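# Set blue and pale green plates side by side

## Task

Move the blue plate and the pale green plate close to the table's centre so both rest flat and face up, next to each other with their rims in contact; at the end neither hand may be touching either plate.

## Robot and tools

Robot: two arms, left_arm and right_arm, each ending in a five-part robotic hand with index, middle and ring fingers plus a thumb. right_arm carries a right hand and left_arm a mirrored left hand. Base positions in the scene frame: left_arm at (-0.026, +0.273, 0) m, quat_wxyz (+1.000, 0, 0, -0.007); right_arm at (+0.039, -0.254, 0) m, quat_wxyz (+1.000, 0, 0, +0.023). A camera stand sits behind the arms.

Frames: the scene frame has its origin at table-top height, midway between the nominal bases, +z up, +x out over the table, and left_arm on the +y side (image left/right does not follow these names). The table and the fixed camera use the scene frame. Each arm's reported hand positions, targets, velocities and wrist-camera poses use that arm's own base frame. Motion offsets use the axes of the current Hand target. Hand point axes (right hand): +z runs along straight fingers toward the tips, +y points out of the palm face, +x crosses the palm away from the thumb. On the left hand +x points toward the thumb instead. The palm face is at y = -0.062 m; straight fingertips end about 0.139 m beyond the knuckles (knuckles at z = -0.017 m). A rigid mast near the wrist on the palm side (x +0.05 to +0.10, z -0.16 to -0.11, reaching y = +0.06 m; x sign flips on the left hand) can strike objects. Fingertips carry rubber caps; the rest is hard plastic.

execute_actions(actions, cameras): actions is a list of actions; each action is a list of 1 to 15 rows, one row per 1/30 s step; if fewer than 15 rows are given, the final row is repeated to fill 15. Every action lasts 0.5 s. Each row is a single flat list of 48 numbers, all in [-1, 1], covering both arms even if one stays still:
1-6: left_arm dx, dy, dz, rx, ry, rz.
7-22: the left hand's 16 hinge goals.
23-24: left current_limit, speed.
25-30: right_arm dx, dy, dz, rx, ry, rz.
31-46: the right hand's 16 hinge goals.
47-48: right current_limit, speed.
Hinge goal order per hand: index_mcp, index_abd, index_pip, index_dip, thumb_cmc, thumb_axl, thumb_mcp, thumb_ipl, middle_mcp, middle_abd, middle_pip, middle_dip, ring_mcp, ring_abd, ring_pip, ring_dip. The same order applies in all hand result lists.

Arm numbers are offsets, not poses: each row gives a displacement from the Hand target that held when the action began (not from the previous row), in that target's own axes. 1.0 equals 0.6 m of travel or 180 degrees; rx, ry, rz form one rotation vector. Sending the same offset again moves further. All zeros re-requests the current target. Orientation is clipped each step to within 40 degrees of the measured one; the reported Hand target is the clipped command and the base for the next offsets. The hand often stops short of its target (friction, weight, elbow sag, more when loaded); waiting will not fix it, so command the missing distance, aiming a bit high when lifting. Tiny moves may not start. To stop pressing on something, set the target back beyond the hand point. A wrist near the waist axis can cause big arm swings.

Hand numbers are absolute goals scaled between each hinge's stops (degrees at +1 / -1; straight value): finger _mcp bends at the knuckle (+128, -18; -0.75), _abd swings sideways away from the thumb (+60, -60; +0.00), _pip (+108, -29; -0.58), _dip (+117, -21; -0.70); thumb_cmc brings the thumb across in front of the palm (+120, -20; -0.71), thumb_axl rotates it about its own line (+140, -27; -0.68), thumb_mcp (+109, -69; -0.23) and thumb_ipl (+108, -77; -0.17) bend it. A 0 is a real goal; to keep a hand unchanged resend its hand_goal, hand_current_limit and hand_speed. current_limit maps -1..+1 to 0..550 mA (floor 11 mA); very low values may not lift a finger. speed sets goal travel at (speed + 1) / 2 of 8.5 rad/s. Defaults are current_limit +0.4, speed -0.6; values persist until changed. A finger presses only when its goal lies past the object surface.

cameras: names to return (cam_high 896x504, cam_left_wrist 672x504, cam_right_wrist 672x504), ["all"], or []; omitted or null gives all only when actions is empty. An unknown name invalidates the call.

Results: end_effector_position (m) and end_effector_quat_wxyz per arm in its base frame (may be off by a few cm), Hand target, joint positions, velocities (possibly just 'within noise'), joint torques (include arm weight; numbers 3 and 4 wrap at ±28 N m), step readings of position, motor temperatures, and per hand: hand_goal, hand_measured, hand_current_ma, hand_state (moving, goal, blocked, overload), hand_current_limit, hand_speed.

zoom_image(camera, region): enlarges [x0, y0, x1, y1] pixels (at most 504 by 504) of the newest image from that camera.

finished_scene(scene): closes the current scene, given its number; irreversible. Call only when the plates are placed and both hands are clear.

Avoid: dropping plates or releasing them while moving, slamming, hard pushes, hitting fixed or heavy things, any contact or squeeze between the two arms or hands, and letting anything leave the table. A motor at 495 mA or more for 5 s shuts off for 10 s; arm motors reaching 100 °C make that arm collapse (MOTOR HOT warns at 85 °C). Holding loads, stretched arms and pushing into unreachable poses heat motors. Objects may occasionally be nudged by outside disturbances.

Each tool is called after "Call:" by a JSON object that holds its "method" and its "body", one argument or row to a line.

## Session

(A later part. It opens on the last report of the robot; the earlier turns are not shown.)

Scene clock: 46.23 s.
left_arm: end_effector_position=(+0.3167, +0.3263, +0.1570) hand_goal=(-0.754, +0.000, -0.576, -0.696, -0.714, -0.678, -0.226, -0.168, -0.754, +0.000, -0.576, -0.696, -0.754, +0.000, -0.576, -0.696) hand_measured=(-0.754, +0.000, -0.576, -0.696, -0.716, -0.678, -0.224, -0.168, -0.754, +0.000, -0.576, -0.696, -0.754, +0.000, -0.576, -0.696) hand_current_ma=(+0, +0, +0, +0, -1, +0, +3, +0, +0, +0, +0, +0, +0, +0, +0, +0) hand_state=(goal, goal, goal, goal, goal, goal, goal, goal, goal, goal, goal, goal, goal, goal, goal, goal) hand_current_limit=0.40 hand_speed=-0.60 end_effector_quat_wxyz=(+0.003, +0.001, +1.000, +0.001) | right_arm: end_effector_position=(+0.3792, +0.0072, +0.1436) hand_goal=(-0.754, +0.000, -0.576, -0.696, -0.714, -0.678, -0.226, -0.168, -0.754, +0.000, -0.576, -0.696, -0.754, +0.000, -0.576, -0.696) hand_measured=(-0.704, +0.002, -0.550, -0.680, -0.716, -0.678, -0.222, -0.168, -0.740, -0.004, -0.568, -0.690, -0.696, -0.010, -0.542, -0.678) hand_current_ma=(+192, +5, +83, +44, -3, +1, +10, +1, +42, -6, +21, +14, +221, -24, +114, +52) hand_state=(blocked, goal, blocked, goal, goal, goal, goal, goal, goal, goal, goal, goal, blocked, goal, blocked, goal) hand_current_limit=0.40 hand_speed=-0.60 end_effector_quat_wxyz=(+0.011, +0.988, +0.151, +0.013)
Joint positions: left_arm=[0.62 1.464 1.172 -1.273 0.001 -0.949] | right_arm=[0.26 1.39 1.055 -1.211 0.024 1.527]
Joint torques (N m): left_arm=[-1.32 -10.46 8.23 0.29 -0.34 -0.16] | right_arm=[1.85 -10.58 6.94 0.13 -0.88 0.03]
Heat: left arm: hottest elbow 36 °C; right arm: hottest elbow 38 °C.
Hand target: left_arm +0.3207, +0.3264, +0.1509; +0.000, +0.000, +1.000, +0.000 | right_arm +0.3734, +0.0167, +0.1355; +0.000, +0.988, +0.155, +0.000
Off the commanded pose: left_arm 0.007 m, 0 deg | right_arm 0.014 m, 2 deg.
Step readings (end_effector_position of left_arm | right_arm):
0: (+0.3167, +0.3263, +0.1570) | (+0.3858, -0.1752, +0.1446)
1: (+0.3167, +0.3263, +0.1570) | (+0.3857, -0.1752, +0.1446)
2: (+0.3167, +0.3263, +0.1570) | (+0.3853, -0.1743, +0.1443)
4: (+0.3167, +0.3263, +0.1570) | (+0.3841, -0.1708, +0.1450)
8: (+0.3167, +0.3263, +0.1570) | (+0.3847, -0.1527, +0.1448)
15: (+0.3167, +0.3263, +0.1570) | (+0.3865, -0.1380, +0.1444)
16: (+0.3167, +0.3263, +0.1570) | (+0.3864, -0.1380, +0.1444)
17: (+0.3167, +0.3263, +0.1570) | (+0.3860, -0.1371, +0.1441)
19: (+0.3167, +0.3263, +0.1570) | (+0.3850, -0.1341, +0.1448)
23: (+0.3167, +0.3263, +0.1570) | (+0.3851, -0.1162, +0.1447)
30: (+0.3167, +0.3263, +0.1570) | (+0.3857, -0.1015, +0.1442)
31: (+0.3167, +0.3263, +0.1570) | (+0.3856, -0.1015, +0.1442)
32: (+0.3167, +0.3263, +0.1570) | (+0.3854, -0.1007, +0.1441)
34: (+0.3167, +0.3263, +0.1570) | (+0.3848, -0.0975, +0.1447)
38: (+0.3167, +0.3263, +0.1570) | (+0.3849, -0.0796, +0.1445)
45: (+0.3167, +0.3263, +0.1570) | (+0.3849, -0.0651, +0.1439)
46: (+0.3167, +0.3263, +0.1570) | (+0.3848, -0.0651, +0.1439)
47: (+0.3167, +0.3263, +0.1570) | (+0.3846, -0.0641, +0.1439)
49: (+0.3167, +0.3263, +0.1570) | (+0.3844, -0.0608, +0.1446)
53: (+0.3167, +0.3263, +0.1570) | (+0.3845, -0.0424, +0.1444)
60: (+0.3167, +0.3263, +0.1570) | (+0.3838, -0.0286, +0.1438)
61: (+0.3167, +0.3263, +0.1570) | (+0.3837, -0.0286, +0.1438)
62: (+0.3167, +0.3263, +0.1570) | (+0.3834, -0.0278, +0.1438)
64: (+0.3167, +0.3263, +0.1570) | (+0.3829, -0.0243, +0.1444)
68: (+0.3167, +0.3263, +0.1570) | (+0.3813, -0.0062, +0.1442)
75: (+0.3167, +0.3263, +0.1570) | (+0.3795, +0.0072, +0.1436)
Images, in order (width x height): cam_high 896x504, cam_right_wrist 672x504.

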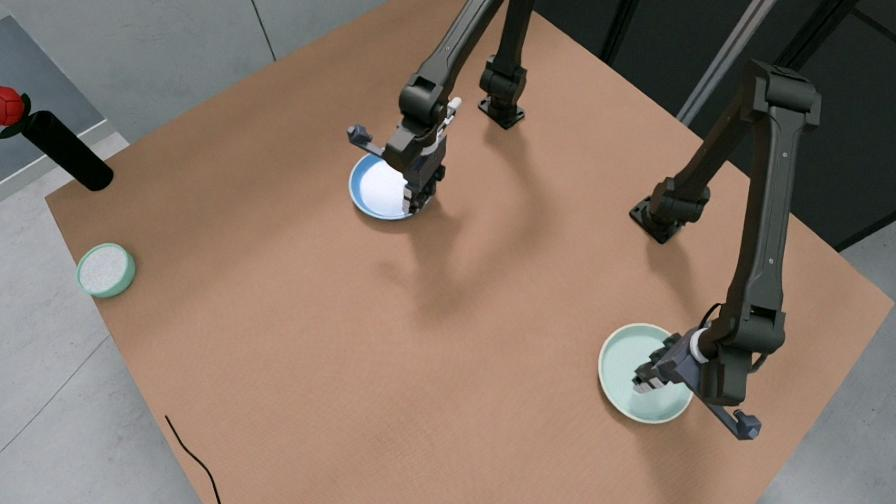

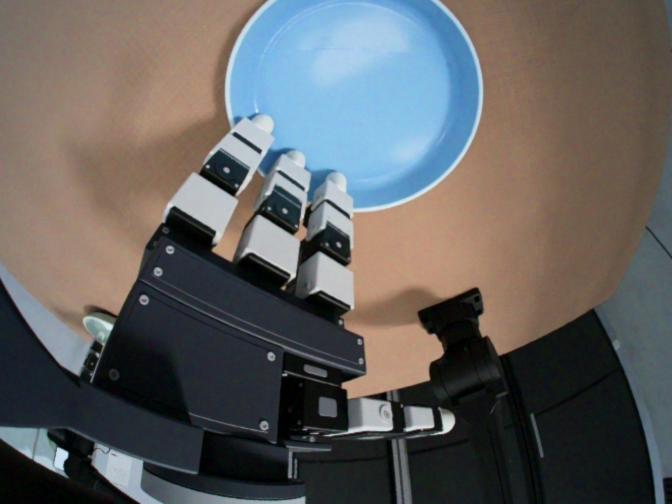

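Call:
{"method": "execute_actions", "body": {
  "actions": [
    [[0,0,0,0,0,0,-0.754,0,-0.576,-0.696,-0.714,-0.678,-0.226,-0.168,-0.754,0,-0.576,-0.696,-0.754,0,-0.576,-0.696,0.4,-0.6,0.016,-0.057,-0.003,0,0,-0.011,-0.754,0,-0.576,-0.696,-0.714,-0.678,-0.226,-0.168,-0.754,0,-0.576,-0.696,-0.754,0,-0.576,-0.696,0.4,-0.6]],
    [[0,0,0.0,0,0,0,-0.754,0,-0.576,-0.696,-0.714,-0.678,-0.226,-0.168,-0.754,0,-0.576,-0.696,-0.754,0,-0.576,-0.696,0.4,-0.6,0.018,-0.056,0,0,0,-0.011,-0.754,0,-0.576,-0.696,-0.714,-0.678,-0.226,-0.168,-0.754,0,-0.576,-0.696,-0.754,0,-0.576,-0.696,0.4,-0.6]],
    [[0,0,0.0,0,0,0,-0.754,0,-0.576,-0.696,-0.714,-0.678,-0.226,-0.168,-0.754,0,-0.576,-0.696,-0.754,0,-0.576,-0.696,0.4,-0.6,0.02,-0.055,0,0,0,-0.011,-0.754,0,-0.576,-0.696,-0.714,-0.678,-0.226,-0.168,-0.754,0,-0.576,-0.696,-0.754,0,-0.576,-0.696,0.4,-0.6]],
    [[0,0,0.0,0,0,0,-0.754,0,-0.576,-0.696,-0.714,-0.678,-0.226,-0.168,-0.754,0,-0.576,-0.696,-0.754,0,-0.576,-0.696,0.4,-0.6,0.018,-0.045,0,0,0,-0.011,-0.754,0,-0.576,-0.696,-0.714,-0.678,-0.226,-0.168,-0.754,0,-0.576,-0.696,-0.754,0,-0.576,-0.696,0.4,-0.6]]
  ],
  "cameras": ["cam_high","cam_right_wrist"]
}}

Scene clock: 49.27 s.
left_arm: end_effector_position=(+0.3167, +0.3263, +0.1570) hand_goal=(-0.754, +0.000, -0.576, -0.696, -0.714, -0.678, -0.226, -0.168, -0.754, +0.000, -0.576, -0.696, -0.754, +0.000, -0.576, -0.696) hand_measured=(-0.754, +0.000, -0.576, -0.696, -0.716, -0.678, -0.224, -0.168, -0.754, +0.000, -0.576, -0.696, -0.754, +0.000, -0.576, -0.696) hand_current_ma=(+0, +0, +0, +0, -1, +0, +3, +0, +0, +0, +0, +0, +0, +0, +0, +0) hand_state=(goal, goal, goal, goal, goal, goal, goal, goal, goal, goal, goal, goal, goal, goal, goal, goal) hand_current_limit=0.40 hand_speed=-0.60 end_effector_quat_wxyz=(+0.003, +0.001, +1.000, +0.001) | right_arm: end_effector_position=(+0.3625, +0.1326, +0.1442) hand_goal=(-0.754, +0.000, -0.576, -0.696, -0.714, -0.678, -0.226, -0.168, -0.754, +0.000, -0.576, -0.696, -0.754, +0.000, -0.576, -0.696) hand_measured=(-0.708, +0.000, -0.552, -0.682, -0.716, -0.678, -0.222, -0.168, -0.736, -0.004, -0.566, -0.690, -0.682, -0.018, -0.532, -0.674) hand_current_ma=(+172, +1, +75, +39, -3, +1, +10, +1, +56, -7, +28, +14, +288, -44, +148, +65) hand_state=(blocked, goal, blocked, goal, goal, goal, goal, goal, goal, goal, goal, goal, blocked, goal, blocked, blocked) hand_current_limit=0.40 hand_speed=-0.60 end_effector_quat_wxyz=(+0.010, +0.977, +0.213, +0.009)
Joint positions: left_arm=[0.62 1.464 1.172 -1.273 0.001 -0.949] | right_arm=[0.575 1.46 1.128 -1.229 0.026 1.715]
Joint torques (N m): left_arm=[-1.26 -10.64 8.09 0.32 -0.32 -0.14] | right_arm=[2.14 -9.05 9.92 0.38 -0.99 -0.05]
Heat: left arm: hottest elbow 36 °C; right arm: hottest elbow 38 °C.
Hand target: left_arm +0.3207, +0.3264, +0.1509; +0.000, +0.000, +1.000, +0.000 | right_arm +0.3688, +0.1517, +0.1372; +0.000, +0.975, +0.222, +0.000
Off the commanded pose: left_arm 0.007 m, 0 deg | right_arm 0.021 m, 2 deg.
Step readings (end_effector_position of left_arm | right_arm):
0: (+0.3167, +0.3263, +0.1570) | (+0.3792, +0.0072, +0.1436)
1: (+0.3167, +0.3263, +0.1570) | (+0.3791, +0.0072, +0.1436)
2: (+0.3167, +0.3263, +0.1570) | (+0.3788, +0.0080, +0.1437)
4: (+0.3167, +0.3263, +0.1570) | (+0.3782, +0.0114, +0.1443)
8: (+0.3167, +0.3263, +0.1570) | (+0.3747, +0.0287, +0.1441)
15: (+0.3167, +0.3263, +0.1570) | (+0.3717, +0.0413, +0.1435)
16: (+0.3167, +0.3263, +0.1570) | (+0.3716, +0.0412, +0.1435)
17: (+0.3167, +0.3263, +0.1570) | (+0.3712, +0.0420, +0.1435)
19: (+0.3167, +0.3263, +0.1570) | (+0.3703, +0.0449, +0.1440)
23: (+0.3167, +0.3263, +0.1570) | (+0.3669, +0.0606, +0.1438)
30: (+0.3167, +0.3263, +0.1570) | (+0.3648, +0.0725, +0.1436)
31: (+0.3167, +0.3263, +0.1570) | (+0.3649, +0.0725, +0.1436)
32: (+0.3167, +0.3263, +0.1570) | (+0.3648, +0.0735, +0.1437)
34: (+0.3167, +0.3263, +0.1570) | (+0.3648, +0.0770, +0.1441)
38: (+0.3167, +0.3263, +0.1570) | (+0.3646, +0.0936, +0.1442)
45: (+0.3167, +0.3263, +0.1570) | (+0.3634, +0.1058, +0.1439)
46: (+0.3167, +0.3263, +0.1570) | (+0.3634, +0.1058, +0.1439)
47: (+0.3167, +0.3263, +0.1570) | (+0.3633, +0.1065, +0.1440)
49: (+0.3167, +0.3263, +0.1570) | (+0.3635, +0.1092, +0.1444)
53: (+0.3167, +0.3263, +0.1570) | (+0.3637, +0.1225, +0.1444)
60: (+0.3167, +0.3263, +0.1570) | (+0.3626, +0.1326, +0.1442)
Images, in order (width x height): cam_high 896x504, cam_right_wrist 672x504.

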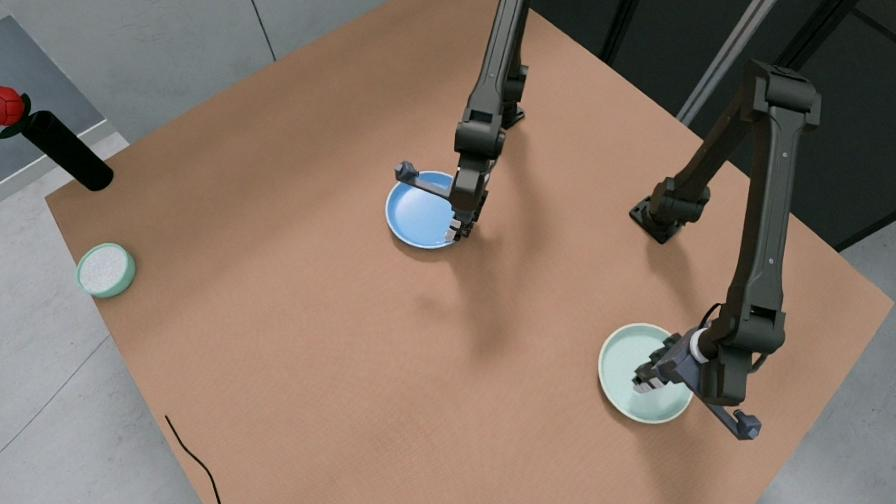

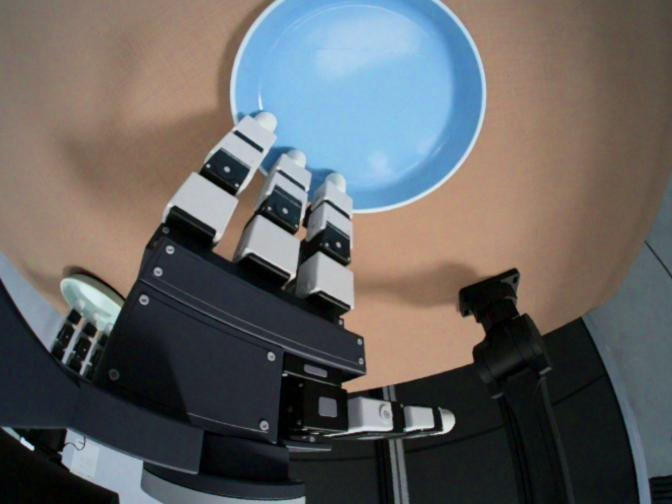

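Call:
{"method": "execute_actions", "body": {
  "actions": [
    [[0,0,0.017,0,0,0,-0.754,0,-0.576,-0.696,-0.714,-0.678,-0.226,-0.168,-0.754,0,-0.576,-0.696,-0.754,0,-0.576,-0.696,0.4,-0.6,0,0.035,-0.02,0,0,0,-0.754,0,-0.576,-0.696,-0.714,-0.678,-0.226,-0.168,-0.754,0,-0.576,-0.696,-0.754,0,-0.576,-0.696,0.4,-0.6]],
    [[0,-0.05,0.0,0,0,0,-0.754,0,-0.576,-0.696,-0.714,-0.678,-0.226,-0.168,-0.754,0,-0.576,-0.696,-0.754,0,-0.576,-0.696,0.4,-0.6,0,0.03,-0.05,0,0,0,-0.754,0,-0.576,-0.696,-0.714,-0.678,-0.226,-0.168,-0.754,0,-0.576,-0.696,-0.754,0,-0.576,-0.696,0.4,-0.6]],
    [[0,-0.05,0.0,0,0,0,-0.754,0,-0.576,-0.696,-0.714,-0.678,-0.226,-0.168,-0.754,0,-0.576,-0.696,-0.754,0,-0.576,-0.696,0.4,-0.6,0,0,-0.08,0,0,0,-0.754,0,-0.576,-0.696,-0.714,-0.678,-0.226,-0.168,-0.754,0,-0.576,-0.696,-0.754,0,-0.576,-0.696,0.4,-0.6]],
    [[0,-0.05,0.0,0,0,0,-0.754,0,-0.576,-0.696,-0.714,-0.678,-0.226,-0.168,-0.754,0,-0.576,-0.696,-0.754,0,-0.576,-0.696,0.4,-0.6,0,0,-0.08,0,0,0,-0.754,0,-0.576,-0.696,-0.714,-0.678,-0.226,-0.168,-0.754,0,-0.576,-0.696,-0.754,0,-0.576,-0.696,0.4,-0.6]]
  ],
  "cameras": ["all"]
}}

Scene clock: 52.73 s.
left_arm: end_effector_position=(+0.3199, +0.2401, +0.1377) hand_goal=(-0.754, +0.000, -0.576, -0.696, -0.714, -0.678, -0.226, -0.168, -0.754, +0.000, -0.576, -0.696, -0.754, +0.000, -0.576, -0.696) hand_measured=(-0.746, +0.000, -0.572, -0.696, -0.716, -0.678, -0.224, -0.168, -0.752, +0.000, -0.576, -0.696, -0.734, -0.002, -0.564, -0.690) hand_current_ma=(+11, +0, +3, +0, -1, +0, +3, +0, +1, +0, +0, +0, +36, -1, +16, +7) hand_state=(goal, goal, goal, goal, goal, goal, goal, goal, goal, goal, goal, goal, blocked, goal, goal, goal) hand_current_limit=0.40 hand_speed=-0.60 end_effector_quat_wxyz=(-0.006, +0.001, +1.000, +0.000) | right_arm: end_effector_position=(+0.3775, +0.1138, +0.2588) hand_goal=(-0.754, +0.000, -0.576, -0.696, -0.714, -0.678, -0.226, -0.168, -0.754, +0.000, -0.576, -0.696, -0.754, +0.000, -0.576, -0.696) hand_measured=(-0.748, +0.002, -0.572, -0.694, -0.716, -0.678, -0.222, -0.168, -0.750, -0.002, -0.572, -0.694, -0.748, -0.002, -0.572, -0.694) hand_current_ma=(+13, +4, +6, +5, -3, +1, +11, +1, +10, -3, +7, +6, +12, -4, +7, +6) hand_state=(goal, goal, goal, goal, goal, goal, goal, goal, goal, goal, goal, goal, goal, goal, goal, goal) hand_current_limit=0.40 hand_speed=-0.60 end_effector_quat_wxyz=(+0.007, +0.975, +0.221, -0.016)
Joint positions: left_arm=[0.424 1.388 1.04 -1.234 -0.005 -1.144] | right_arm=[0.509 1.44 1.414 -1.579 0.004 1.634]
Joint torques (N m): left_arm=[-1.08 -11.34 7.56 0.01 -0.04 -0.14] | right_arm=[0.09 -12.98 11.03 -0.23 -0.09 -0.12]
Heat: left arm: hottest elbow 36 °C; right arm: hottest elbow 38 °C.
Hand target: left_arm +0.3206, +0.2362, +0.1408; +0.000, +0.000, +1.000, +0.000 | right_arm +0.3857, +0.1167, +0.2752; +0.000, +0.975, +0.223, +0.000
Off the commanded pose: left_arm 0.005 m, 1 deg | right_arm 0.019 m, 2 deg.
Step readings (end_effector_position of left_arm | right_arm):
0: (+0.3167, +0.3263, +0.1570) | (+0.3625, +0.1326, +0.1442)
1: (+0.3167, +0.3263, +0.1569) | (+0.3624, +0.1326, +0.1443)
2: (+0.3169, +0.3264, +0.1565) | (+0.3626, +0.1324, +0.1447)
4: (+0.3173, +0.3267, +0.1549) | (+0.3633, +0.1313, +0.1449)
8: (+0.3165, +0.3261, +0.1493) | (+0.3653, +0.1263, +0.1454)
15: (+0.3166, +0.3262, +0.1458) | (+0.3665, +0.1242, +0.1458)
16: (+0.3166, +0.3260, +0.1456) | (+0.3664, +0.1242, +0.1460)
17: (+0.3172, +0.3245, +0.1448) | (+0.3662, +0.1233, +0.1471)
19: (+0.3162, +0.3202, +0.1411) | (+0.3662, +0.1202, +0.1514)
23: (+0.3188, +0.3064, +0.1385) | (+0.3705, +0.1151, +0.1609)
30: (+0.3199, +0.2981, +0.1370) | (+0.3736, +0.1116, +0.1653)
31: (+0.3196, +0.2980, +0.1368) | (+0.3734, +0.1114, +0.1657)
32: (+0.3199, +0.2962, +0.1366) | (+0.3724, +0.1109, +0.1675)
34: (+0.3183, +0.2920, +0.1370) | (+0.3706, +0.1098, +0.1757)
38: (+0.3184, +0.2771, +0.1373) | (+0.3747, +0.1121, +0.1967)
45: (+0.3198, +0.2698, +0.1372) | (+0.3770, +0.1135, +0.2103)
46: (+0.3198, +0.2696, +0.1372) | (+0.3764, +0.1131, +0.2106)
47: (+0.3197, +0.2677, +0.1370) | (+0.3752, +0.1124, +0.2124)
49: (+0.3182, +0.2634, +0.1373) | (+0.3728, +0.1111, +0.2211)
53: (+0.3190, +0.2474, +0.1373) | (+0.3767, +0.1133, +0.2444)
60: (+0.3203, +0.2404, +0.1377) | (+0.3785, +0.1142, +0.2587)

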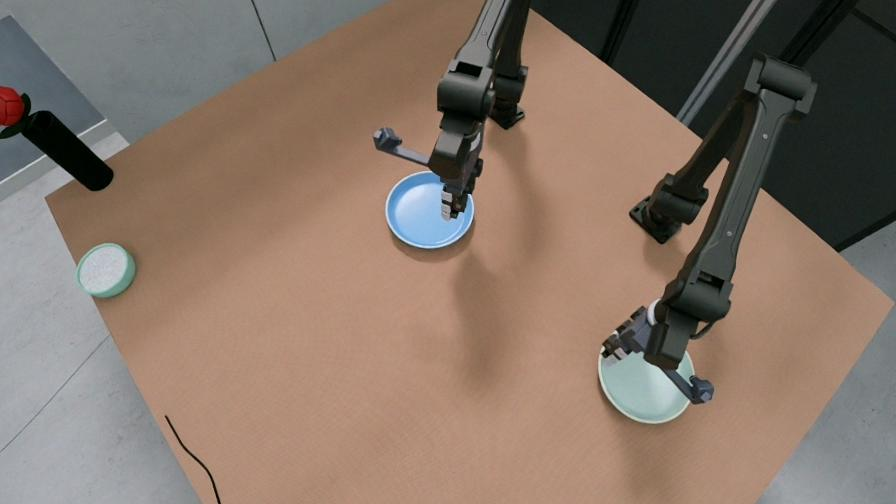

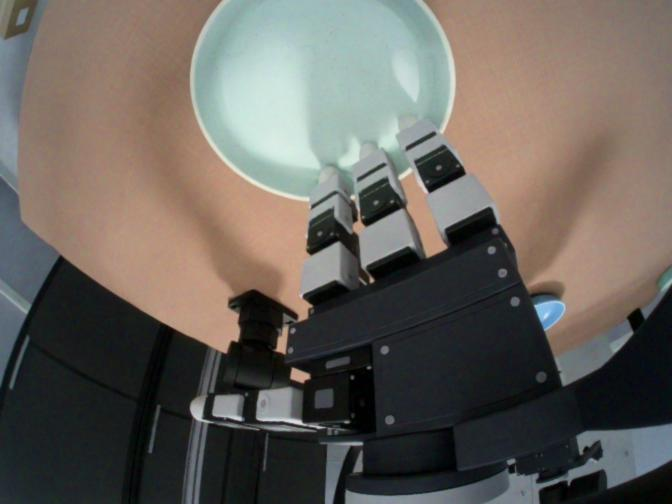

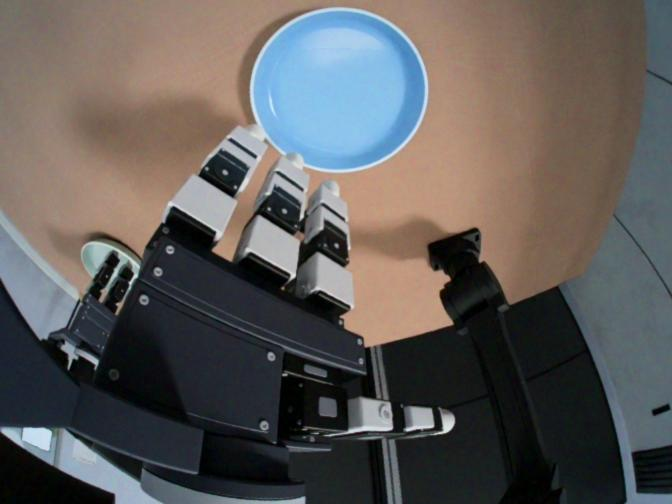

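Call:
{"method": "execute_actions", "body": {
  "actions": [
    [[-0.0158,-0.06,0,0,0,0.005,-0.754,0,-0.576,-0.696,-0.714,-0.678,-0.226,-0.168,-0.754,0,-0.576,-0.696,-0.754,0,-0.576,-0.696,0.4,-0.6,-0.0365,0.0563,0,0,0,0,-0.754,0,-0.576,-0.696,-0.714,-0.678,-0.226,-0.168,-0.754,0,-0.576,-0.696,-0.754,0,-0.576,-0.696,0.4,-0.6]],
    [[-0.0168,-0.06,0,0,0,0.005,-0.754,0,-0.576,-0.696,-0.714,-0.678,-0.226,-0.168,-0.754,0,-0.576,-0.696,-0.754,0,-0.576,-0.696,0.4,-0.6,-0.0365,0.0563,0,0,0,0,-0.754,0,-0.576,-0.696,-0.714,-0.678,-0.226,-0.168,-0.754,0,-0.576,-0.696,-0.754,0,-0.576,-0.696,0.4,-0.6]],
    [[-0.0178,-0.06,0,0,0,0.005,-0.754,0,-0.576,-0.696,-0.714,-0.678,-0.226,-0.168,-0.754,0,-0.576,-0.696,-0.754,0,-0.576,-0.696,0.4,-0.6,-0.0365,0.0563,0,0,0,0,-0.754,0,-0.576,-0.696,-0.714,-0.678,-0.226,-0.168,-0.754,0,-0.576,-0.696,-0.754,0,-0.576,-0.696,0.4,-0.6]],
    [[-0.0187,-0.059,0,0,0,0.005,-0.754,0,-0.576,-0.696,-0.714,-0.678,-0.226,-0.168,-0.754,0,-0.576,-0.696,-0.754,0,-0.576,-0.696,0.4,-0.6,-0.0365,0.0563,0,0,0,0,-0.754,0,-0.576,-0.696,-0.714,-0.678,-0.226,-0.168,-0.754,0,-0.576,-0.696,-0.754,0,-0.576,-0.696,0.4,-0.6]]
  ],
  "cameras": ["all"]
}}

Scene clock: 56.80 s.
left_arm: end_effector_position=(+0.3508, +0.0990, +0.1392) hand_goal=(-0.754, +0.000, -0.576, -0.696, -0.714, -0.678, -0.226, -0.168, -0.754, +0.000, -0.576, -0.696, -0.754, +0.000, -0.576, -0.696) hand_measured=(-0.716, +0.000, -0.554, -0.686, -0.716, -0.678, -0.224, -0.168, -0.752, +0.000, -0.576, -0.696, -0.702, -0.012, -0.544, -0.682) hand_current_ma=(+85, +0, +38, +11, -1, +0, +3, +0, +1, +0, +0, +0, +136, -12, +60, +20) hand_state=(blocked, goal, blocked, goal, goal, goal, goal, goal, goal, goal, goal, goal, blocked, goal, blocked, goal) hand_current_limit=0.40 hand_speed=-0.60 end_effector_quat_wxyz=(-0.005, +0.031, +0.999, +0.007) | right_arm: end_effector_position=(+0.3711, -0.0425, +0.2735) hand_goal=(-0.754, +0.000, -0.576, -0.696, -0.714, -0.678, -0.226, -0.168, -0.754, +0.000, -0.576, -0.696, -0.754, +0.000, -0.576, -0.696) hand_measured=(-0.752, +0.002, -0.574, -0.694, -0.716, -0.678, -0.222, -0.168, -0.752, -0.002, -0.574, -0.694, -0.752, -0.002, -0.574, -0.694) hand_current_ma=(+4, +4, +5, +5, -3, +1, +11, +1, +3, -3, +5, +6, +3, -3, +5, +6) hand_state=(goal, goal, goal, goal, goal, goal, goal, goal, goal, goal, goal, goal, goal, goal, goal, goal) hand_current_limit=0.40 hand_speed=-0.60 end_effector_quat_wxyz=(+0.001, +0.976, +0.218, +0.002)
Joint positions: left_arm=[0.029 1.367 1.02 -1.234 -0.015 -1.481] | right_arm=[0.126 1.272 1.294 -1.588 0.002 1.256]
Joint torques (N m): left_arm=[-1.44 -9.58 9.28 -0.01 0.39 -0.16] | right_arm=[0.44 -11.16 7.32 -0.06 0.04 -0.13]
Heat: left arm: hottest elbow 36 °C; right arm: hottest elbow 39 °C.
Hand target: left_arm +0.3586, +0.0920, +0.1408; +0.000, +0.032, +0.999, +0.000 | right_arm +0.3655, -0.0432, +0.2753; +0.000, +0.975, +0.222, +0.000
Off the commanded pose: left_arm 0.011 m, 1 deg | right_arm 0.006 m, 1 deg.
Step readings (end_effector_position of left_arm | right_arm):
0: (+0.3199, +0.2401, +0.1377) | (+0.3775, +0.1138, +0.2588)
1: (+0.3198, +0.2401, +0.1377) | (+0.3776, +0.1136, +0.2588)
2: (+0.3197, +0.2391, +0.1376) | (+0.3784, +0.1119, +0.2590)
4: (+0.3201, +0.2348, +0.1384) | (+0.3804, +0.1080, +0.2602)
8: (+0.3247, +0.2192, +0.1394) | (+0.3841, +0.0905, +0.2672)
15: (+0.3281, +0.2089, +0.1389) | (+0.3851, +0.0783, +0.2761)
16: (+0.3280, +0.2087, +0.1389) | (+0.3852, +0.0783, +0.2758)
17: (+0.3279, +0.2079, +0.1390) | (+0.3851, +0.0767, +0.2750)
19: (+0.3286, +0.2034, +0.1396) | (+0.3829, +0.0709, +0.2716)
23: (+0.3351, +0.1842, +0.1395) | (+0.3786, +0.0501, +0.2682)
30: (+0.3384, +0.1719, +0.1390) | (+0.3798, +0.0383, +0.2732)
31: (+0.3383, +0.1718, +0.1390) | (+0.3800, +0.0384, +0.2734)
32: (+0.3382, +0.1710, +0.1391) | (+0.3800, +0.0366, +0.2729)
34: (+0.3390, +0.1668, +0.1398) | (+0.3784, +0.0309, +0.2710)
38: (+0.3445, +0.1471, +0.1395) | (+0.3740, +0.0095, +0.2697)
45: (+0.3468, +0.1350, +0.1390) | (+0.3748, -0.0021, +0.2738)
46: (+0.3467, +0.1349, +0.1390) | (+0.3751, -0.0021, +0.2737)
47: (+0.3465, +0.1342, +0.1392) | (+0.3751, -0.0038, +0.2732)
49: (+0.3469, +0.1302, +0.1399) | (+0.3740, -0.0097, +0.2714)
53: (+0.3502, +0.1107, +0.1396) | (+0.3696, -0.0312, +0.2704)
60: (+0.3513, +0.0989, +0.1391) | (+0.3700, -0.0427, +0.2735)

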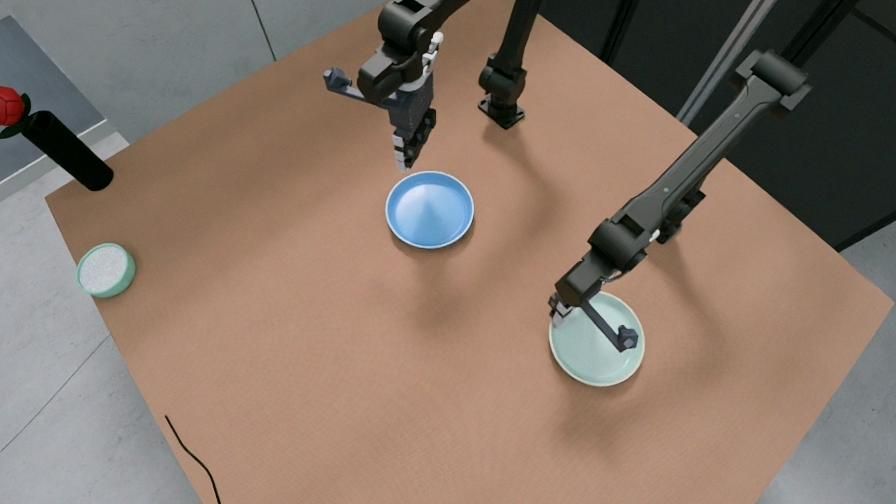

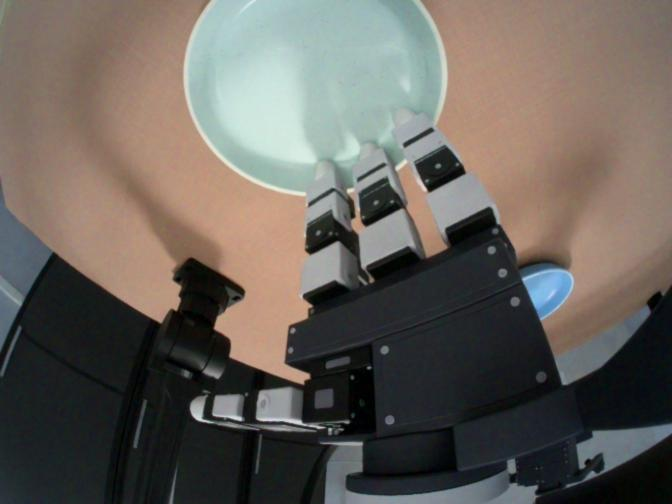

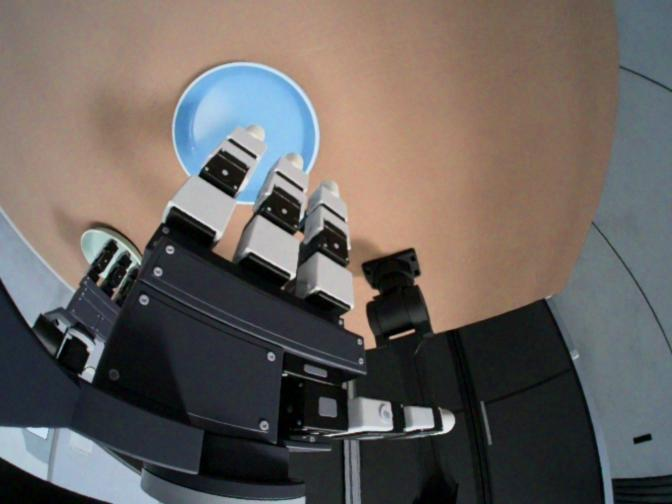

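Call:
{"method": "execute_actions", "body": {
  "actions": [
    [[-0.016,-0.06,0,0,0,0.005,-0.754,0,-0.576,-0.696,-0.714,-0.678,-0.226,-0.168,-0.754,0,-0.576,-0.696,-0.754,0,-0.576,-0.696,0.4,-0.6,-0.0365,0.0563,0,0,0,0,-0.754,0,-0.576,-0.696,-0.714,-0.678,-0.226,-0.168,-0.754,0,-0.576,-0.696,-0.754,0,-0.576,-0.696,0.4,-0.6]],
    [[-0.017,-0.06,0,0,0,0.005,-0.754,0,-0.576,-0.696,-0.714,-0.678,-0.226,-0.168,-0.754,0,-0.576,-0.696,-0.754,0,-0.576,-0.696,0.4,-0.6,-0.0365,0.0563,0,0,0,0,-0.754,0,-0.576,-0.696,-0.714,-0.678,-0.226,-0.168,-0.754,0,-0.576,-0.696,-0.754,0,-0.576,-0.696,0.4,-0.6]],
    [[-0.018,-0.06,0,0,0,0.005,-0.754,0,-0.576,-0.696,-0.714,-0.678,-0.226,-0.168,-0.754,0,-0.576,-0.696,-0.754,0,-0.576,-0.696,0.4,-0.6,-0.0365,0.0563,0,0,0,0,-0.754,0,-0.576,-0.696,-0.714,-0.678,-0.226,-0.168,-0.754,0,-0.576,-0.696,-0.754,0,-0.576,-0.696,0.4,-0.6]],
    [[-0.019,-0.059,0,0,0,0.005,-0.754,0,-0.576,-0.696,-0.714,-0.678,-0.226,-0.168,-0.754,0,-0.576,-0.696,-0.754,0,-0.576,-0.696,0.4,-0.6,-0.0365,0.0563,0,0,0,0,-0.754,0,-0.576,-0.696,-0.714,-0.678,-0.226,-0.168,-0.754,0,-0.576,-0.696,-0.754,0,-0.576,-0.696,0.4,-0.6]],
    [[-0.02,-0.059,0,0,0,0.005,-0.754,0,-0.576,-0.696,-0.714,-0.678,-0.226,-0.168,-0.754,0,-0.576,-0.696,-0.754,0,-0.576,-0.696,0.4,-0.6,0,0,0,0,0,0,-0.754,0,-0.576,-0.696,-0.714,-0.678,-0.226,-0.168,-0.754,0,-0.576,-0.696,-0.754,0,-0.576,-0.696,0.4,-0.6]]
  ],
  "cameras": ["all"]
}}

Call:
{"method": "zoom_image", "body": {
  "camera": "cam_high",
  "region": [370, 140, 610, 320]
}}

Scene clock: 60.33 s.
left_arm: end_effector_position=(+0.3828, -0.0765, +0.1397) hand_goal=(-0.754, +0.000, -0.576, -0.696, -0.714, -0.678, -0.226, -0.168, -0.754, +0.000, -0.576, -0.696, -0.754, +0.000, -0.576, -0.696) hand_measured=(-0.718, -0.002, -0.552, -0.686, -0.716, -0.678, -0.224, -0.168, -0.748, +0.000, -0.574, -0.696, -0.684, -0.020, -0.538, -0.678) hand_current_ma=(+81, -1, +40, +13, -1, +0, +3, +0, +6, +0, +1, +0, +199, -27, +80, +26) hand_state=(blocked, goal, blocked, goal, goal, goal, goal, goal, goal, goal, goal, goal, blocked, blocked, blocked, goal) hand_current_limit=0.40 hand_speed=-0.60 end_effector_quat_wxyz=(-0.005, +0.068, +0.998, +0.011) | right_arm: end_effector_position=(+0.3432, -0.2033, +0.2730) hand_goal=(-0.754, +0.000, -0.576, -0.696, -0.714, -0.678, -0.226, -0.168, -0.754, +0.000, -0.576, -0.696, -0.754, +0.000, -0.576, -0.696) hand_measured=(-0.752, +0.002, -0.574, -0.694, -0.716, -0.678, -0.222, -0.168, -0.752, -0.002, -0.574, -0.694, -0.752, -0.002, -0.574, -0.694) hand_current_ma=(+3, +4, +4, +5, -3, +1, +11, +1, +2, -3, +5, +6, +2, -3, +5, +6) hand_state=(goal, goal, goal, goal, goal, goal, goal, goal, goal, goal, goal, goal, goal, goal, goal, goal) hand_current_limit=0.40 hand_speed=-0.60 end_effector_quat_wxyz=(+0.002, +0.976, +0.218, +0.001)
Joint positions: left_arm=[-0.4 1.52 1.181 -1.249 -0.017 -1.835] | right_arm=[-0.34 1.245 1.269 -1.591 0.002 0.792]
Joint torques (N m): left_arm=[-1.49 -10.4 11.23 0.1 0.53 -0.14] | right_arm=[0.56 -9.29 8.7 0.03 0.04 -0.12]
Heat: left arm: hottest elbow 37 °C; right arm: hottest elbow 39 °C.
Hand target: left_arm +0.3955, -0.0912, +0.1407; +0.000, +0.071, +0.997, +0.000 | right_arm +0.3451, -0.2029, +0.2755; +0.000, +0.975, +0.223, +0.000
Off the commanded pose: left_arm 0.019 m, 1 deg | right_arm 0.003 m, 1 deg.
Step readings (end_effector_position of left_arm | right_arm):
0: (+0.3508, +0.0990, +0.1392) | (+0.3712, -0.0425, +0.2735)
1: (+0.3508, +0.0988, +0.1392) | (+0.3713, -0.0425, +0.2735)
2: (+0.3506, +0.0982, +0.1393) | (+0.3712, -0.0444, +0.2733)
4: (+0.3507, +0.0941, +0.1400) | (+0.3703, -0.0503, +0.2723)
8: (+0.3522, +0.0749, +0.1395) | (+0.3654, -0.0723, +0.2715)
15: (+0.3525, +0.0641, +0.1391) | (+0.3651, -0.0834, +0.2733)
16: (+0.3525, +0.0641, +0.1391) | (+0.3654, -0.0833, +0.2733)
17: (+0.3524, +0.0634, +0.1392) | (+0.3656, -0.0852, +0.2733)
19: (+0.3537, +0.0591, +0.1397) | (+0.3655, -0.0910, +0.2729)
23: (+0.3582, +0.0409, +0.1395) | (+0.3608, -0.1133, +0.2724)
30: (+0.3599, +0.0294, +0.1391) | (+0.3602, -0.1242, +0.2730)
31: (+0.3598, +0.0293, +0.1391) | (+0.3605, -0.1242, +0.2730)
32: (+0.3598, +0.0286, +0.1393) | (+0.3606, -0.1260, +0.2730)
34: (+0.3613, +0.0242, +0.1397) | (+0.3604, -0.1319, +0.2728)
38: (+0.3657, +0.0058, +0.1395) | (+0.3550, -0.1541, +0.2728)
45: (+0.3675, -0.0064, +0.1391) | (+0.3534, -0.1647, +0.2730)
46: (+0.3675, -0.0064, +0.1393) | (+0.3537, -0.1648, +0.2730)
47: (+0.3674, -0.0072, +0.1393) | (+0.3536, -0.1664, +0.2730)
49: (+0.3689, -0.0113, +0.1397) | (+0.3527, -0.1722, +0.2729)
53: (+0.3734, -0.0291, +0.1397) | (+0.3448, -0.1935, +0.2729)
60: (+0.3750, -0.0412, +0.1394) | (+0.3420, -0.2035, +0.2730)
61: (+0.3751, -0.0414, +0.1394) | (+0.3422, -0.2035, +0.2730)
62: (+0.3752, -0.0421, +0.1397) | (+0.3424, -0.2035, +0.2730)
64: (+0.3766, -0.0463, +0.1399) | (+0.3427, -0.2034, +0.2730)
68: (+0.3814, -0.0640, +0.1399) | (+0.3430, -0.2034, +0.2730)
75: (+0.3830, -0.0765, +0.1397) | (+0.3432, -0.2033, +0.2730)

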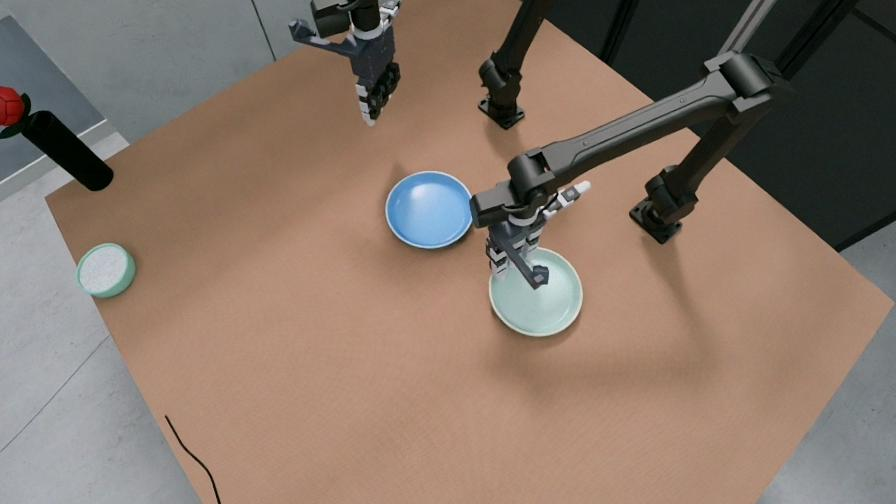

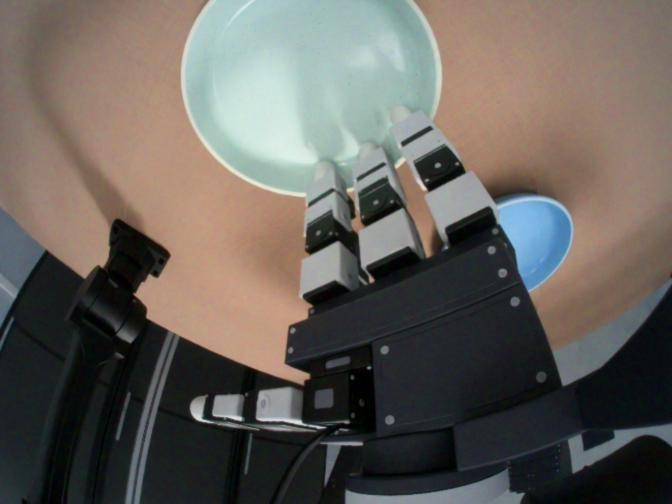

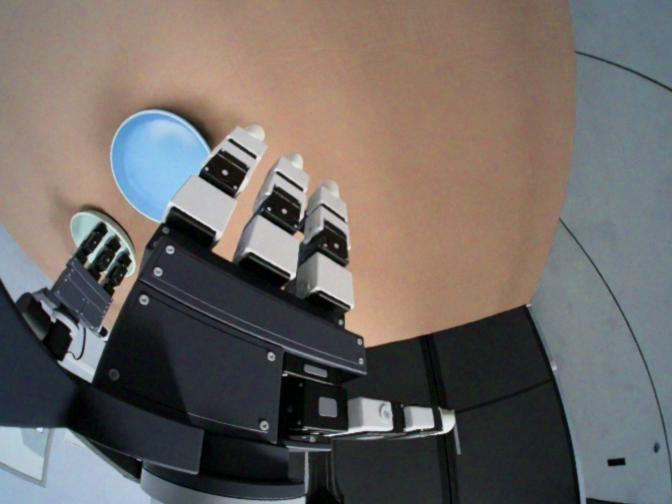

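Scaled by 2.100 from the camera's 896x504 image, which has a finer 1280x720 frame.

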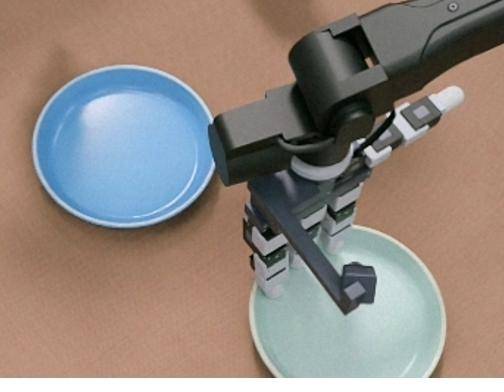

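Call:
{"method": "execute_actions", "body": {
  "actions": [
    [[-0.0205,-0.0585,0,0,0,0.004,-0.754,0,-0.576,-0.696,-0.714,-0.678,-0.226,-0.168,-0.754,0,-0.576,-0.696,-0.754,0,-0.576,-0.696,0.4,-0.6,0,0,0,0,0,0,-0.754,0,-0.576,-0.696,-0.714,-0.678,-0.226,-0.168,-0.754,0,-0.576,-0.696,-0.754,0,-0.576,-0.696,0.4,-0.6]],
    [[-0.0205,-0.0585,0,0,0,0.004,-0.754,0,-0.576,-0.696,-0.714,-0.678,-0.226,-0.168,-0.754,0,-0.576,-0.696,-0.754,0,-0.576,-0.696,0.4,-0.6,0,0,0,0,0,0,-0.754,0,-0.576,-0.696,-0.714,-0.678,-0.226,-0.168,-0.754,0,-0.576,-0.696,-0.754,0,-0.576,-0.696,0.4,-0.6]]
  ],
  "cameras": ["all"]
}}

Call:
{"method": "zoom_image", "body": {
  "camera": "cam_high",
  "region": [370, 140, 610, 320]
}}

Scene clock: 62.03 s.
left_arm: end_effector_position=(+0.3981, -0.1474, +0.1402) hand_goal=(-0.754, +0.000, -0.576, -0.696, -0.714, -0.678, -0.226, -0.168, -0.754, +0.000, -0.576, -0.696, -0.754, +0.000, -0.576, -0.696) hand_measured=(-0.722, -0.002, -0.556, -0.686, -0.716, -0.678, -0.224, -0.168, -0.750, +0.000, -0.574, -0.696, -0.686, -0.024, -0.536, -0.678) hand_current_ma=(+67, -1, +32, +12, -1, +0, +3, +0, +4, +0, +1, +0, +196, -34, +83, +27) hand_state=(blocked, goal, blocked, goal, goal, goal, goal, goal, goal, goal, goal, goal, blocked, blocked, blocked, goal) hand_current_limit=0.40 hand_speed=-0.60 end_effector_quat_wxyz=(-0.006, +0.080, +0.997, +0.011) | right_arm: end_effector_position=(+0.3432, -0.2033, +0.2730) hand_goal=(-0.754, +0.000, -0.576, -0.696, -0.714, -0.678, -0.226, -0.168, -0.754, +0.000, -0.576, -0.696, -0.754, +0.000, -0.576, -0.696) hand_measured=(-0.752, +0.002, -0.574, -0.694, -0.716, -0.678, -0.222, -0.168, -0.752, -0.002, -0.574, -0.694, -0.752, -0.002, -0.574, -0.694) hand_current_ma=(+3, +4, +4, +5, -3, +1, +11, +1, +2, -3, +5, +6, +2, -3, +5, +6) hand_state=(goal, goal, goal, goal, goal, goal, goal, goal, goal, goal, goal, goal, goal, goal, goal, goal) hand_current_limit=0.40 hand_speed=-0.60 end_effector_quat_wxyz=(+0.002, +0.976, +0.218, +0.001)
Joint positions: left_arm=[-0.528 1.63 1.313 -1.274 -0.015 -1.939] | right_arm=[-0.34 1.245 1.269 -1.591 0.002 0.792]
Joint torques (N m): left_arm=[-1.49 -12.04 11.38 -0.01 0.48 -0.14] | right_arm=[0.5 -9.29 8.7 0.02 0.04 -0.13]
Heat: left arm: hottest elbow 37 °C; right arm: hottest elbow 39 °C.
Hand target: left_arm +0.4093, -0.1642, +0.1406; +0.000, +0.083, +0.997, +0.000 | right_arm +0.3451, -0.2029, +0.2755; +0.000, +0.975, +0.222, +0.000
Off the commanded pose: left_arm 0.020 m, 1 deg | right_arm 0.003 m, 1 deg.
Step readings (end_effector_position of left_arm | right_arm):
0: (+0.3827, -0.0765, +0.1397) | (+0.3432, -0.2033, +0.2730)
1: (+0.3827, -0.0767, +0.1397) | (+0.3432, -0.2033, +0.2730)
2: (+0.3829, -0.0774, +0.1399) | (+0.3432, -0.2033, +0.2730)
4: (+0.3847, -0.0818, +0.1402) | (+0.3432, -0.2033, +0.2730)
8: (+0.3895, -0.0989, +0.1402) | (+0.3432, -0.2033, +0.2730)
15: (+0.3907, -0.1118, +0.1400) | (+0.3432, -0.2033, +0.2730)
16: (+0.3908, -0.1118, +0.1399) | (+0.3432, -0.2033, +0.2730)
17: (+0.3908, -0.1127, +0.1402) | (+0.3432, -0.2033, +0.2730)
19: (+0.3926, -0.1169, +0.1405) | (+0.3432, -0.2033, +0.2730)
23: (+0.3973, -0.1339, +0.1404) | (+0.3432, -0.2033, +0.2730)
30: (+0.3982, -0.1473, +0.1402) | (+0.3432, -0.2033, +0.2730)

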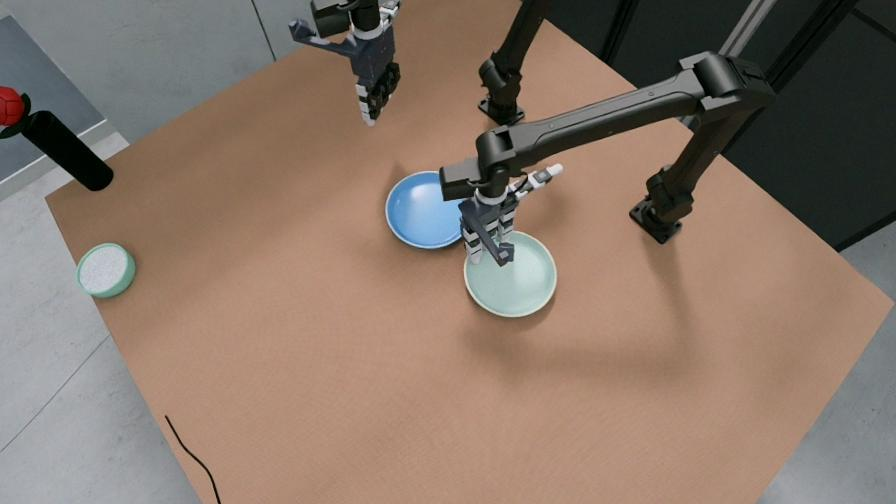

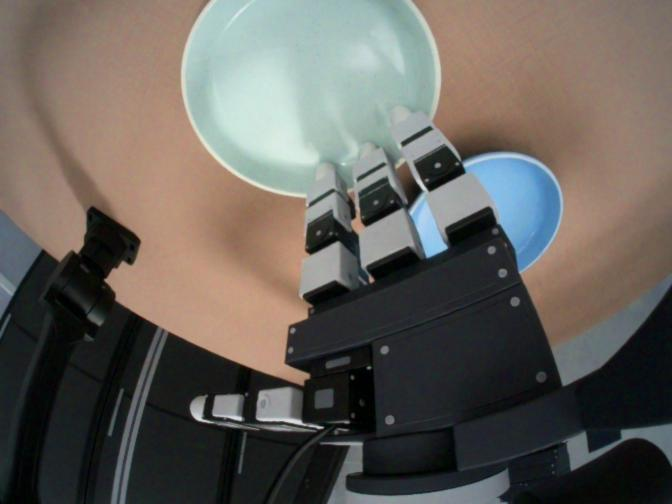

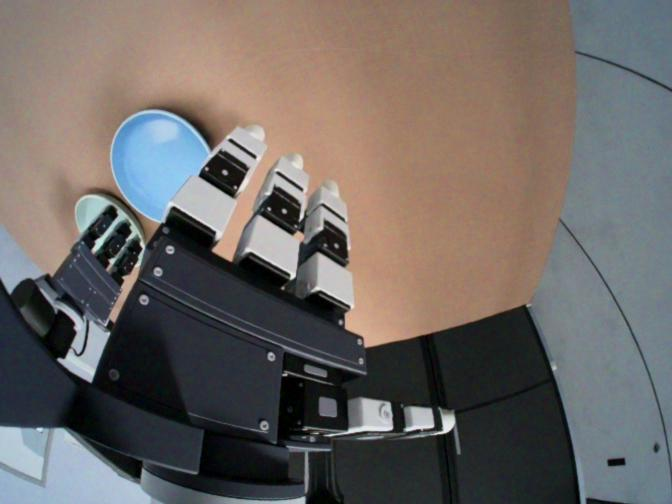

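Scaled by 2.100 from the camera's 896x504 image, which has a finer 1280x720 frame.

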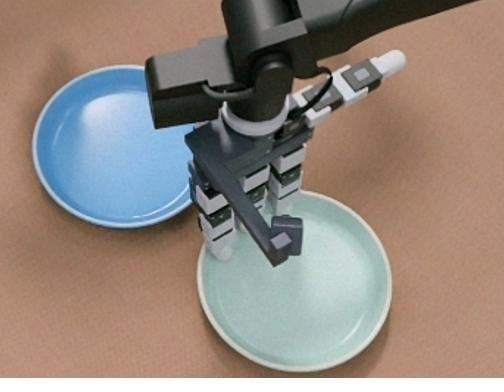

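Call:
{"method": "execute_actions", "body": {
  "actions": [
    [[-0.015,-0.043,0,0,0,0,-0.754,0,-0.576,-0.696,-0.714,-0.678,-0.226,-0.168,-0.754,0,-0.576,-0.696,-0.754,0,-0.576,-0.696,0.4,-0.6,0,0,0,0,0,0,-0.754,0,-0.576,-0.696,-0.714,-0.678,-0.226,-0.168,-0.754,0,-0.576,-0.696,-0.754,0,-0.576,-0.696,0.4,-0.6]]
  ],
  "cameras": ["all"]
}}

Call:
{"method": "zoom_image", "body": {
  "camera": "cam_high",
  "region": [370, 140, 610, 320]
}}

Call:
{"method": "zoom_image", "body": {
  "camera": "cam_left_wrist",
  "region": [380, 80, 580, 280]
}}

Scene clock: 63.03 s.
left_arm: end_effector_position=(+0.4039, -0.1715, +0.1406) hand_goal=(-0.754, +0.000, -0.576, -0.696, -0.714, -0.678, -0.226, -0.168, -0.754, +0.000, -0.576, -0.696, -0.754, +0.000, -0.576, -0.696) hand_measured=(-0.724, -0.002, -0.558, -0.686, -0.716, -0.678, -0.224, -0.168, -0.750, +0.000, -0.574, -0.696, -0.686, -0.024, -0.536, -0.678) hand_current_ma=(+61, -1, +30, +12, -1, +0, +3, +0, +4, +0, +1, +0, +197, -35, +83, +27) hand_state=(blocked, goal, goal, goal, goal, goal, goal, goal, goal, goal, goal, goal, blocked, blocked, blocked, goal) hand_current_limit=0.40 hand_speed=-0.60 end_effector_quat_wxyz=(-0.006, +0.078, +0.997, +0.012) | right_arm: end_effector_position=(+0.3432, -0.2033, +0.2730) hand_goal=(-0.754, +0.000, -0.576, -0.696, -0.714, -0.678, -0.226, -0.168, -0.754, +0.000, -0.576, -0.696, -0.754, +0.000, -0.576, -0.696) hand_measured=(-0.752, +0.002, -0.574, -0.694, -0.716, -0.678, -0.222, -0.168, -0.752, -0.002, -0.574, -0.694, -0.752, -0.002, -0.574, -0.694) hand_current_ma=(+3, +4, +4, +5, -3, +1, +11, +1, +2, -3, +5, +6, +2, -3, +5, +6) hand_state=(goal, goal, goal, goal, goal, goal, goal, goal, goal, goal, goal, goal, goal, goal, goal, goal) hand_current_limit=0.40 hand_speed=-0.60 end_effector_quat_wxyz=(+0.002, +0.976, +0.218, +0.001)
Joint positions: left_arm=[-0.565 1.675 1.37 -1.289 -0.016 -1.98] | right_arm=[-0.34 1.245 1.269 -1.591 0.002 0.792]
Joint torques (N m): left_arm=[-2.26 -12.92 11.48 0.09 0.55 -0.13] | right_arm=[0.56 -9.35 8.69 0.02 0.04 -0.13]
Heat: left arm: hottest elbow 37 °C; right arm: hottest elbow 39 °C.
Hand target: left_arm +0.4139, -0.1911, +0.1405; -0.001, +0.083, +0.997, +0.000 | right_arm +0.3451, -0.2029, +0.2755; +0.000, +0.975, +0.222, +0.000
Off the commanded pose: left_arm 0.022 m, 2 deg | right_arm 0.003 m, 1 deg.
Step readings (end_effector_position of left_arm | right_arm):
0: (+0.3982, -0.1474, +0.1403) | (+0.3432, -0.2033, +0.2730)
1: (+0.3982, -0.1475, +0.1403) | (+0.3432, -0.2033, +0.2730)
2: (+0.3983, -0.1481, +0.1406) | (+0.3432, -0.2033, +0.2730)
4: (+0.3999, -0.1512, +0.1408) | (+0.3432, -0.2033, +0.2730)
8: (+0.4034, -0.1625, +0.1407) | (+0.3432, -0.2033, +0.2730)
15: (+0.4039, -0.1714, +0.1406) | (+0.3432, -0.2033, +0.2730)

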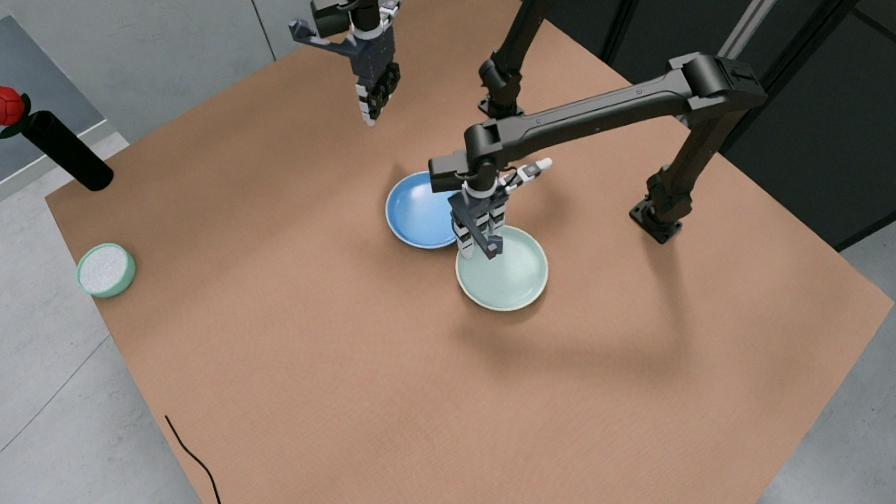

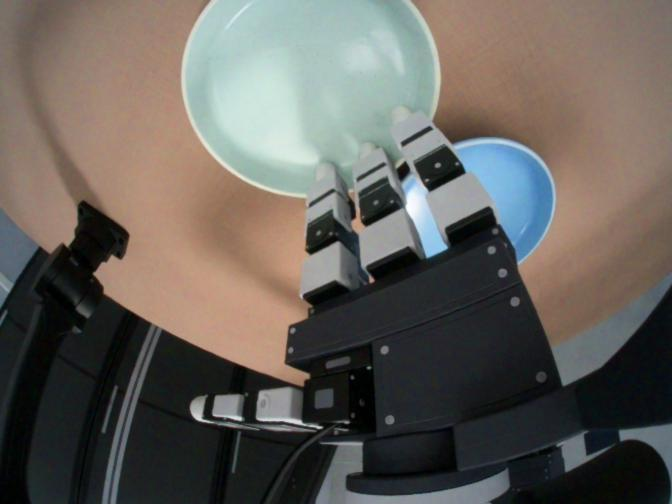

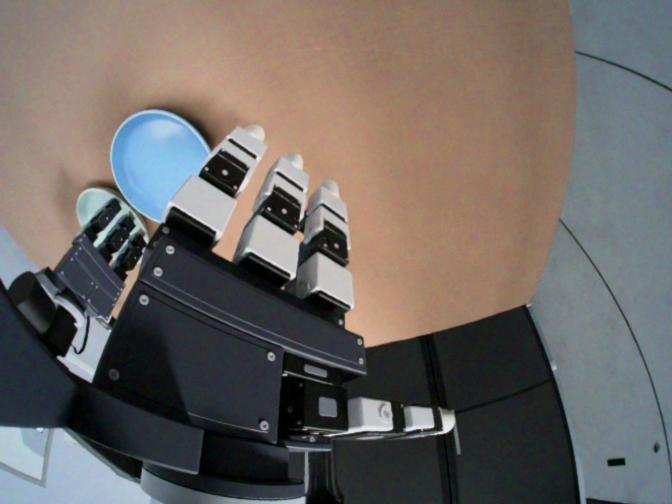

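Scaled by 2.100 from the camera's 896x504 image, which has a finer 1280x720 frame.

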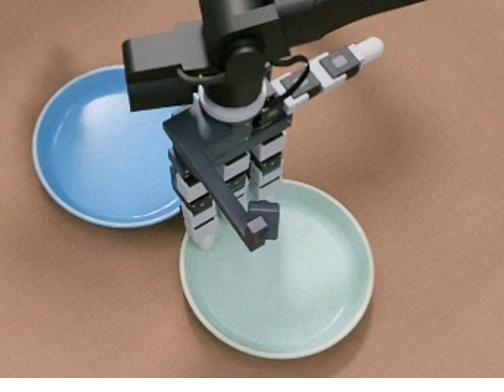

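Scaled by 2.520 from the camera's 672x504 image, which has a finer 960x720 frame.

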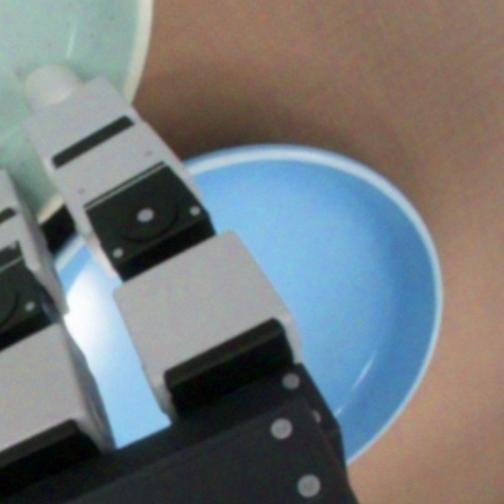

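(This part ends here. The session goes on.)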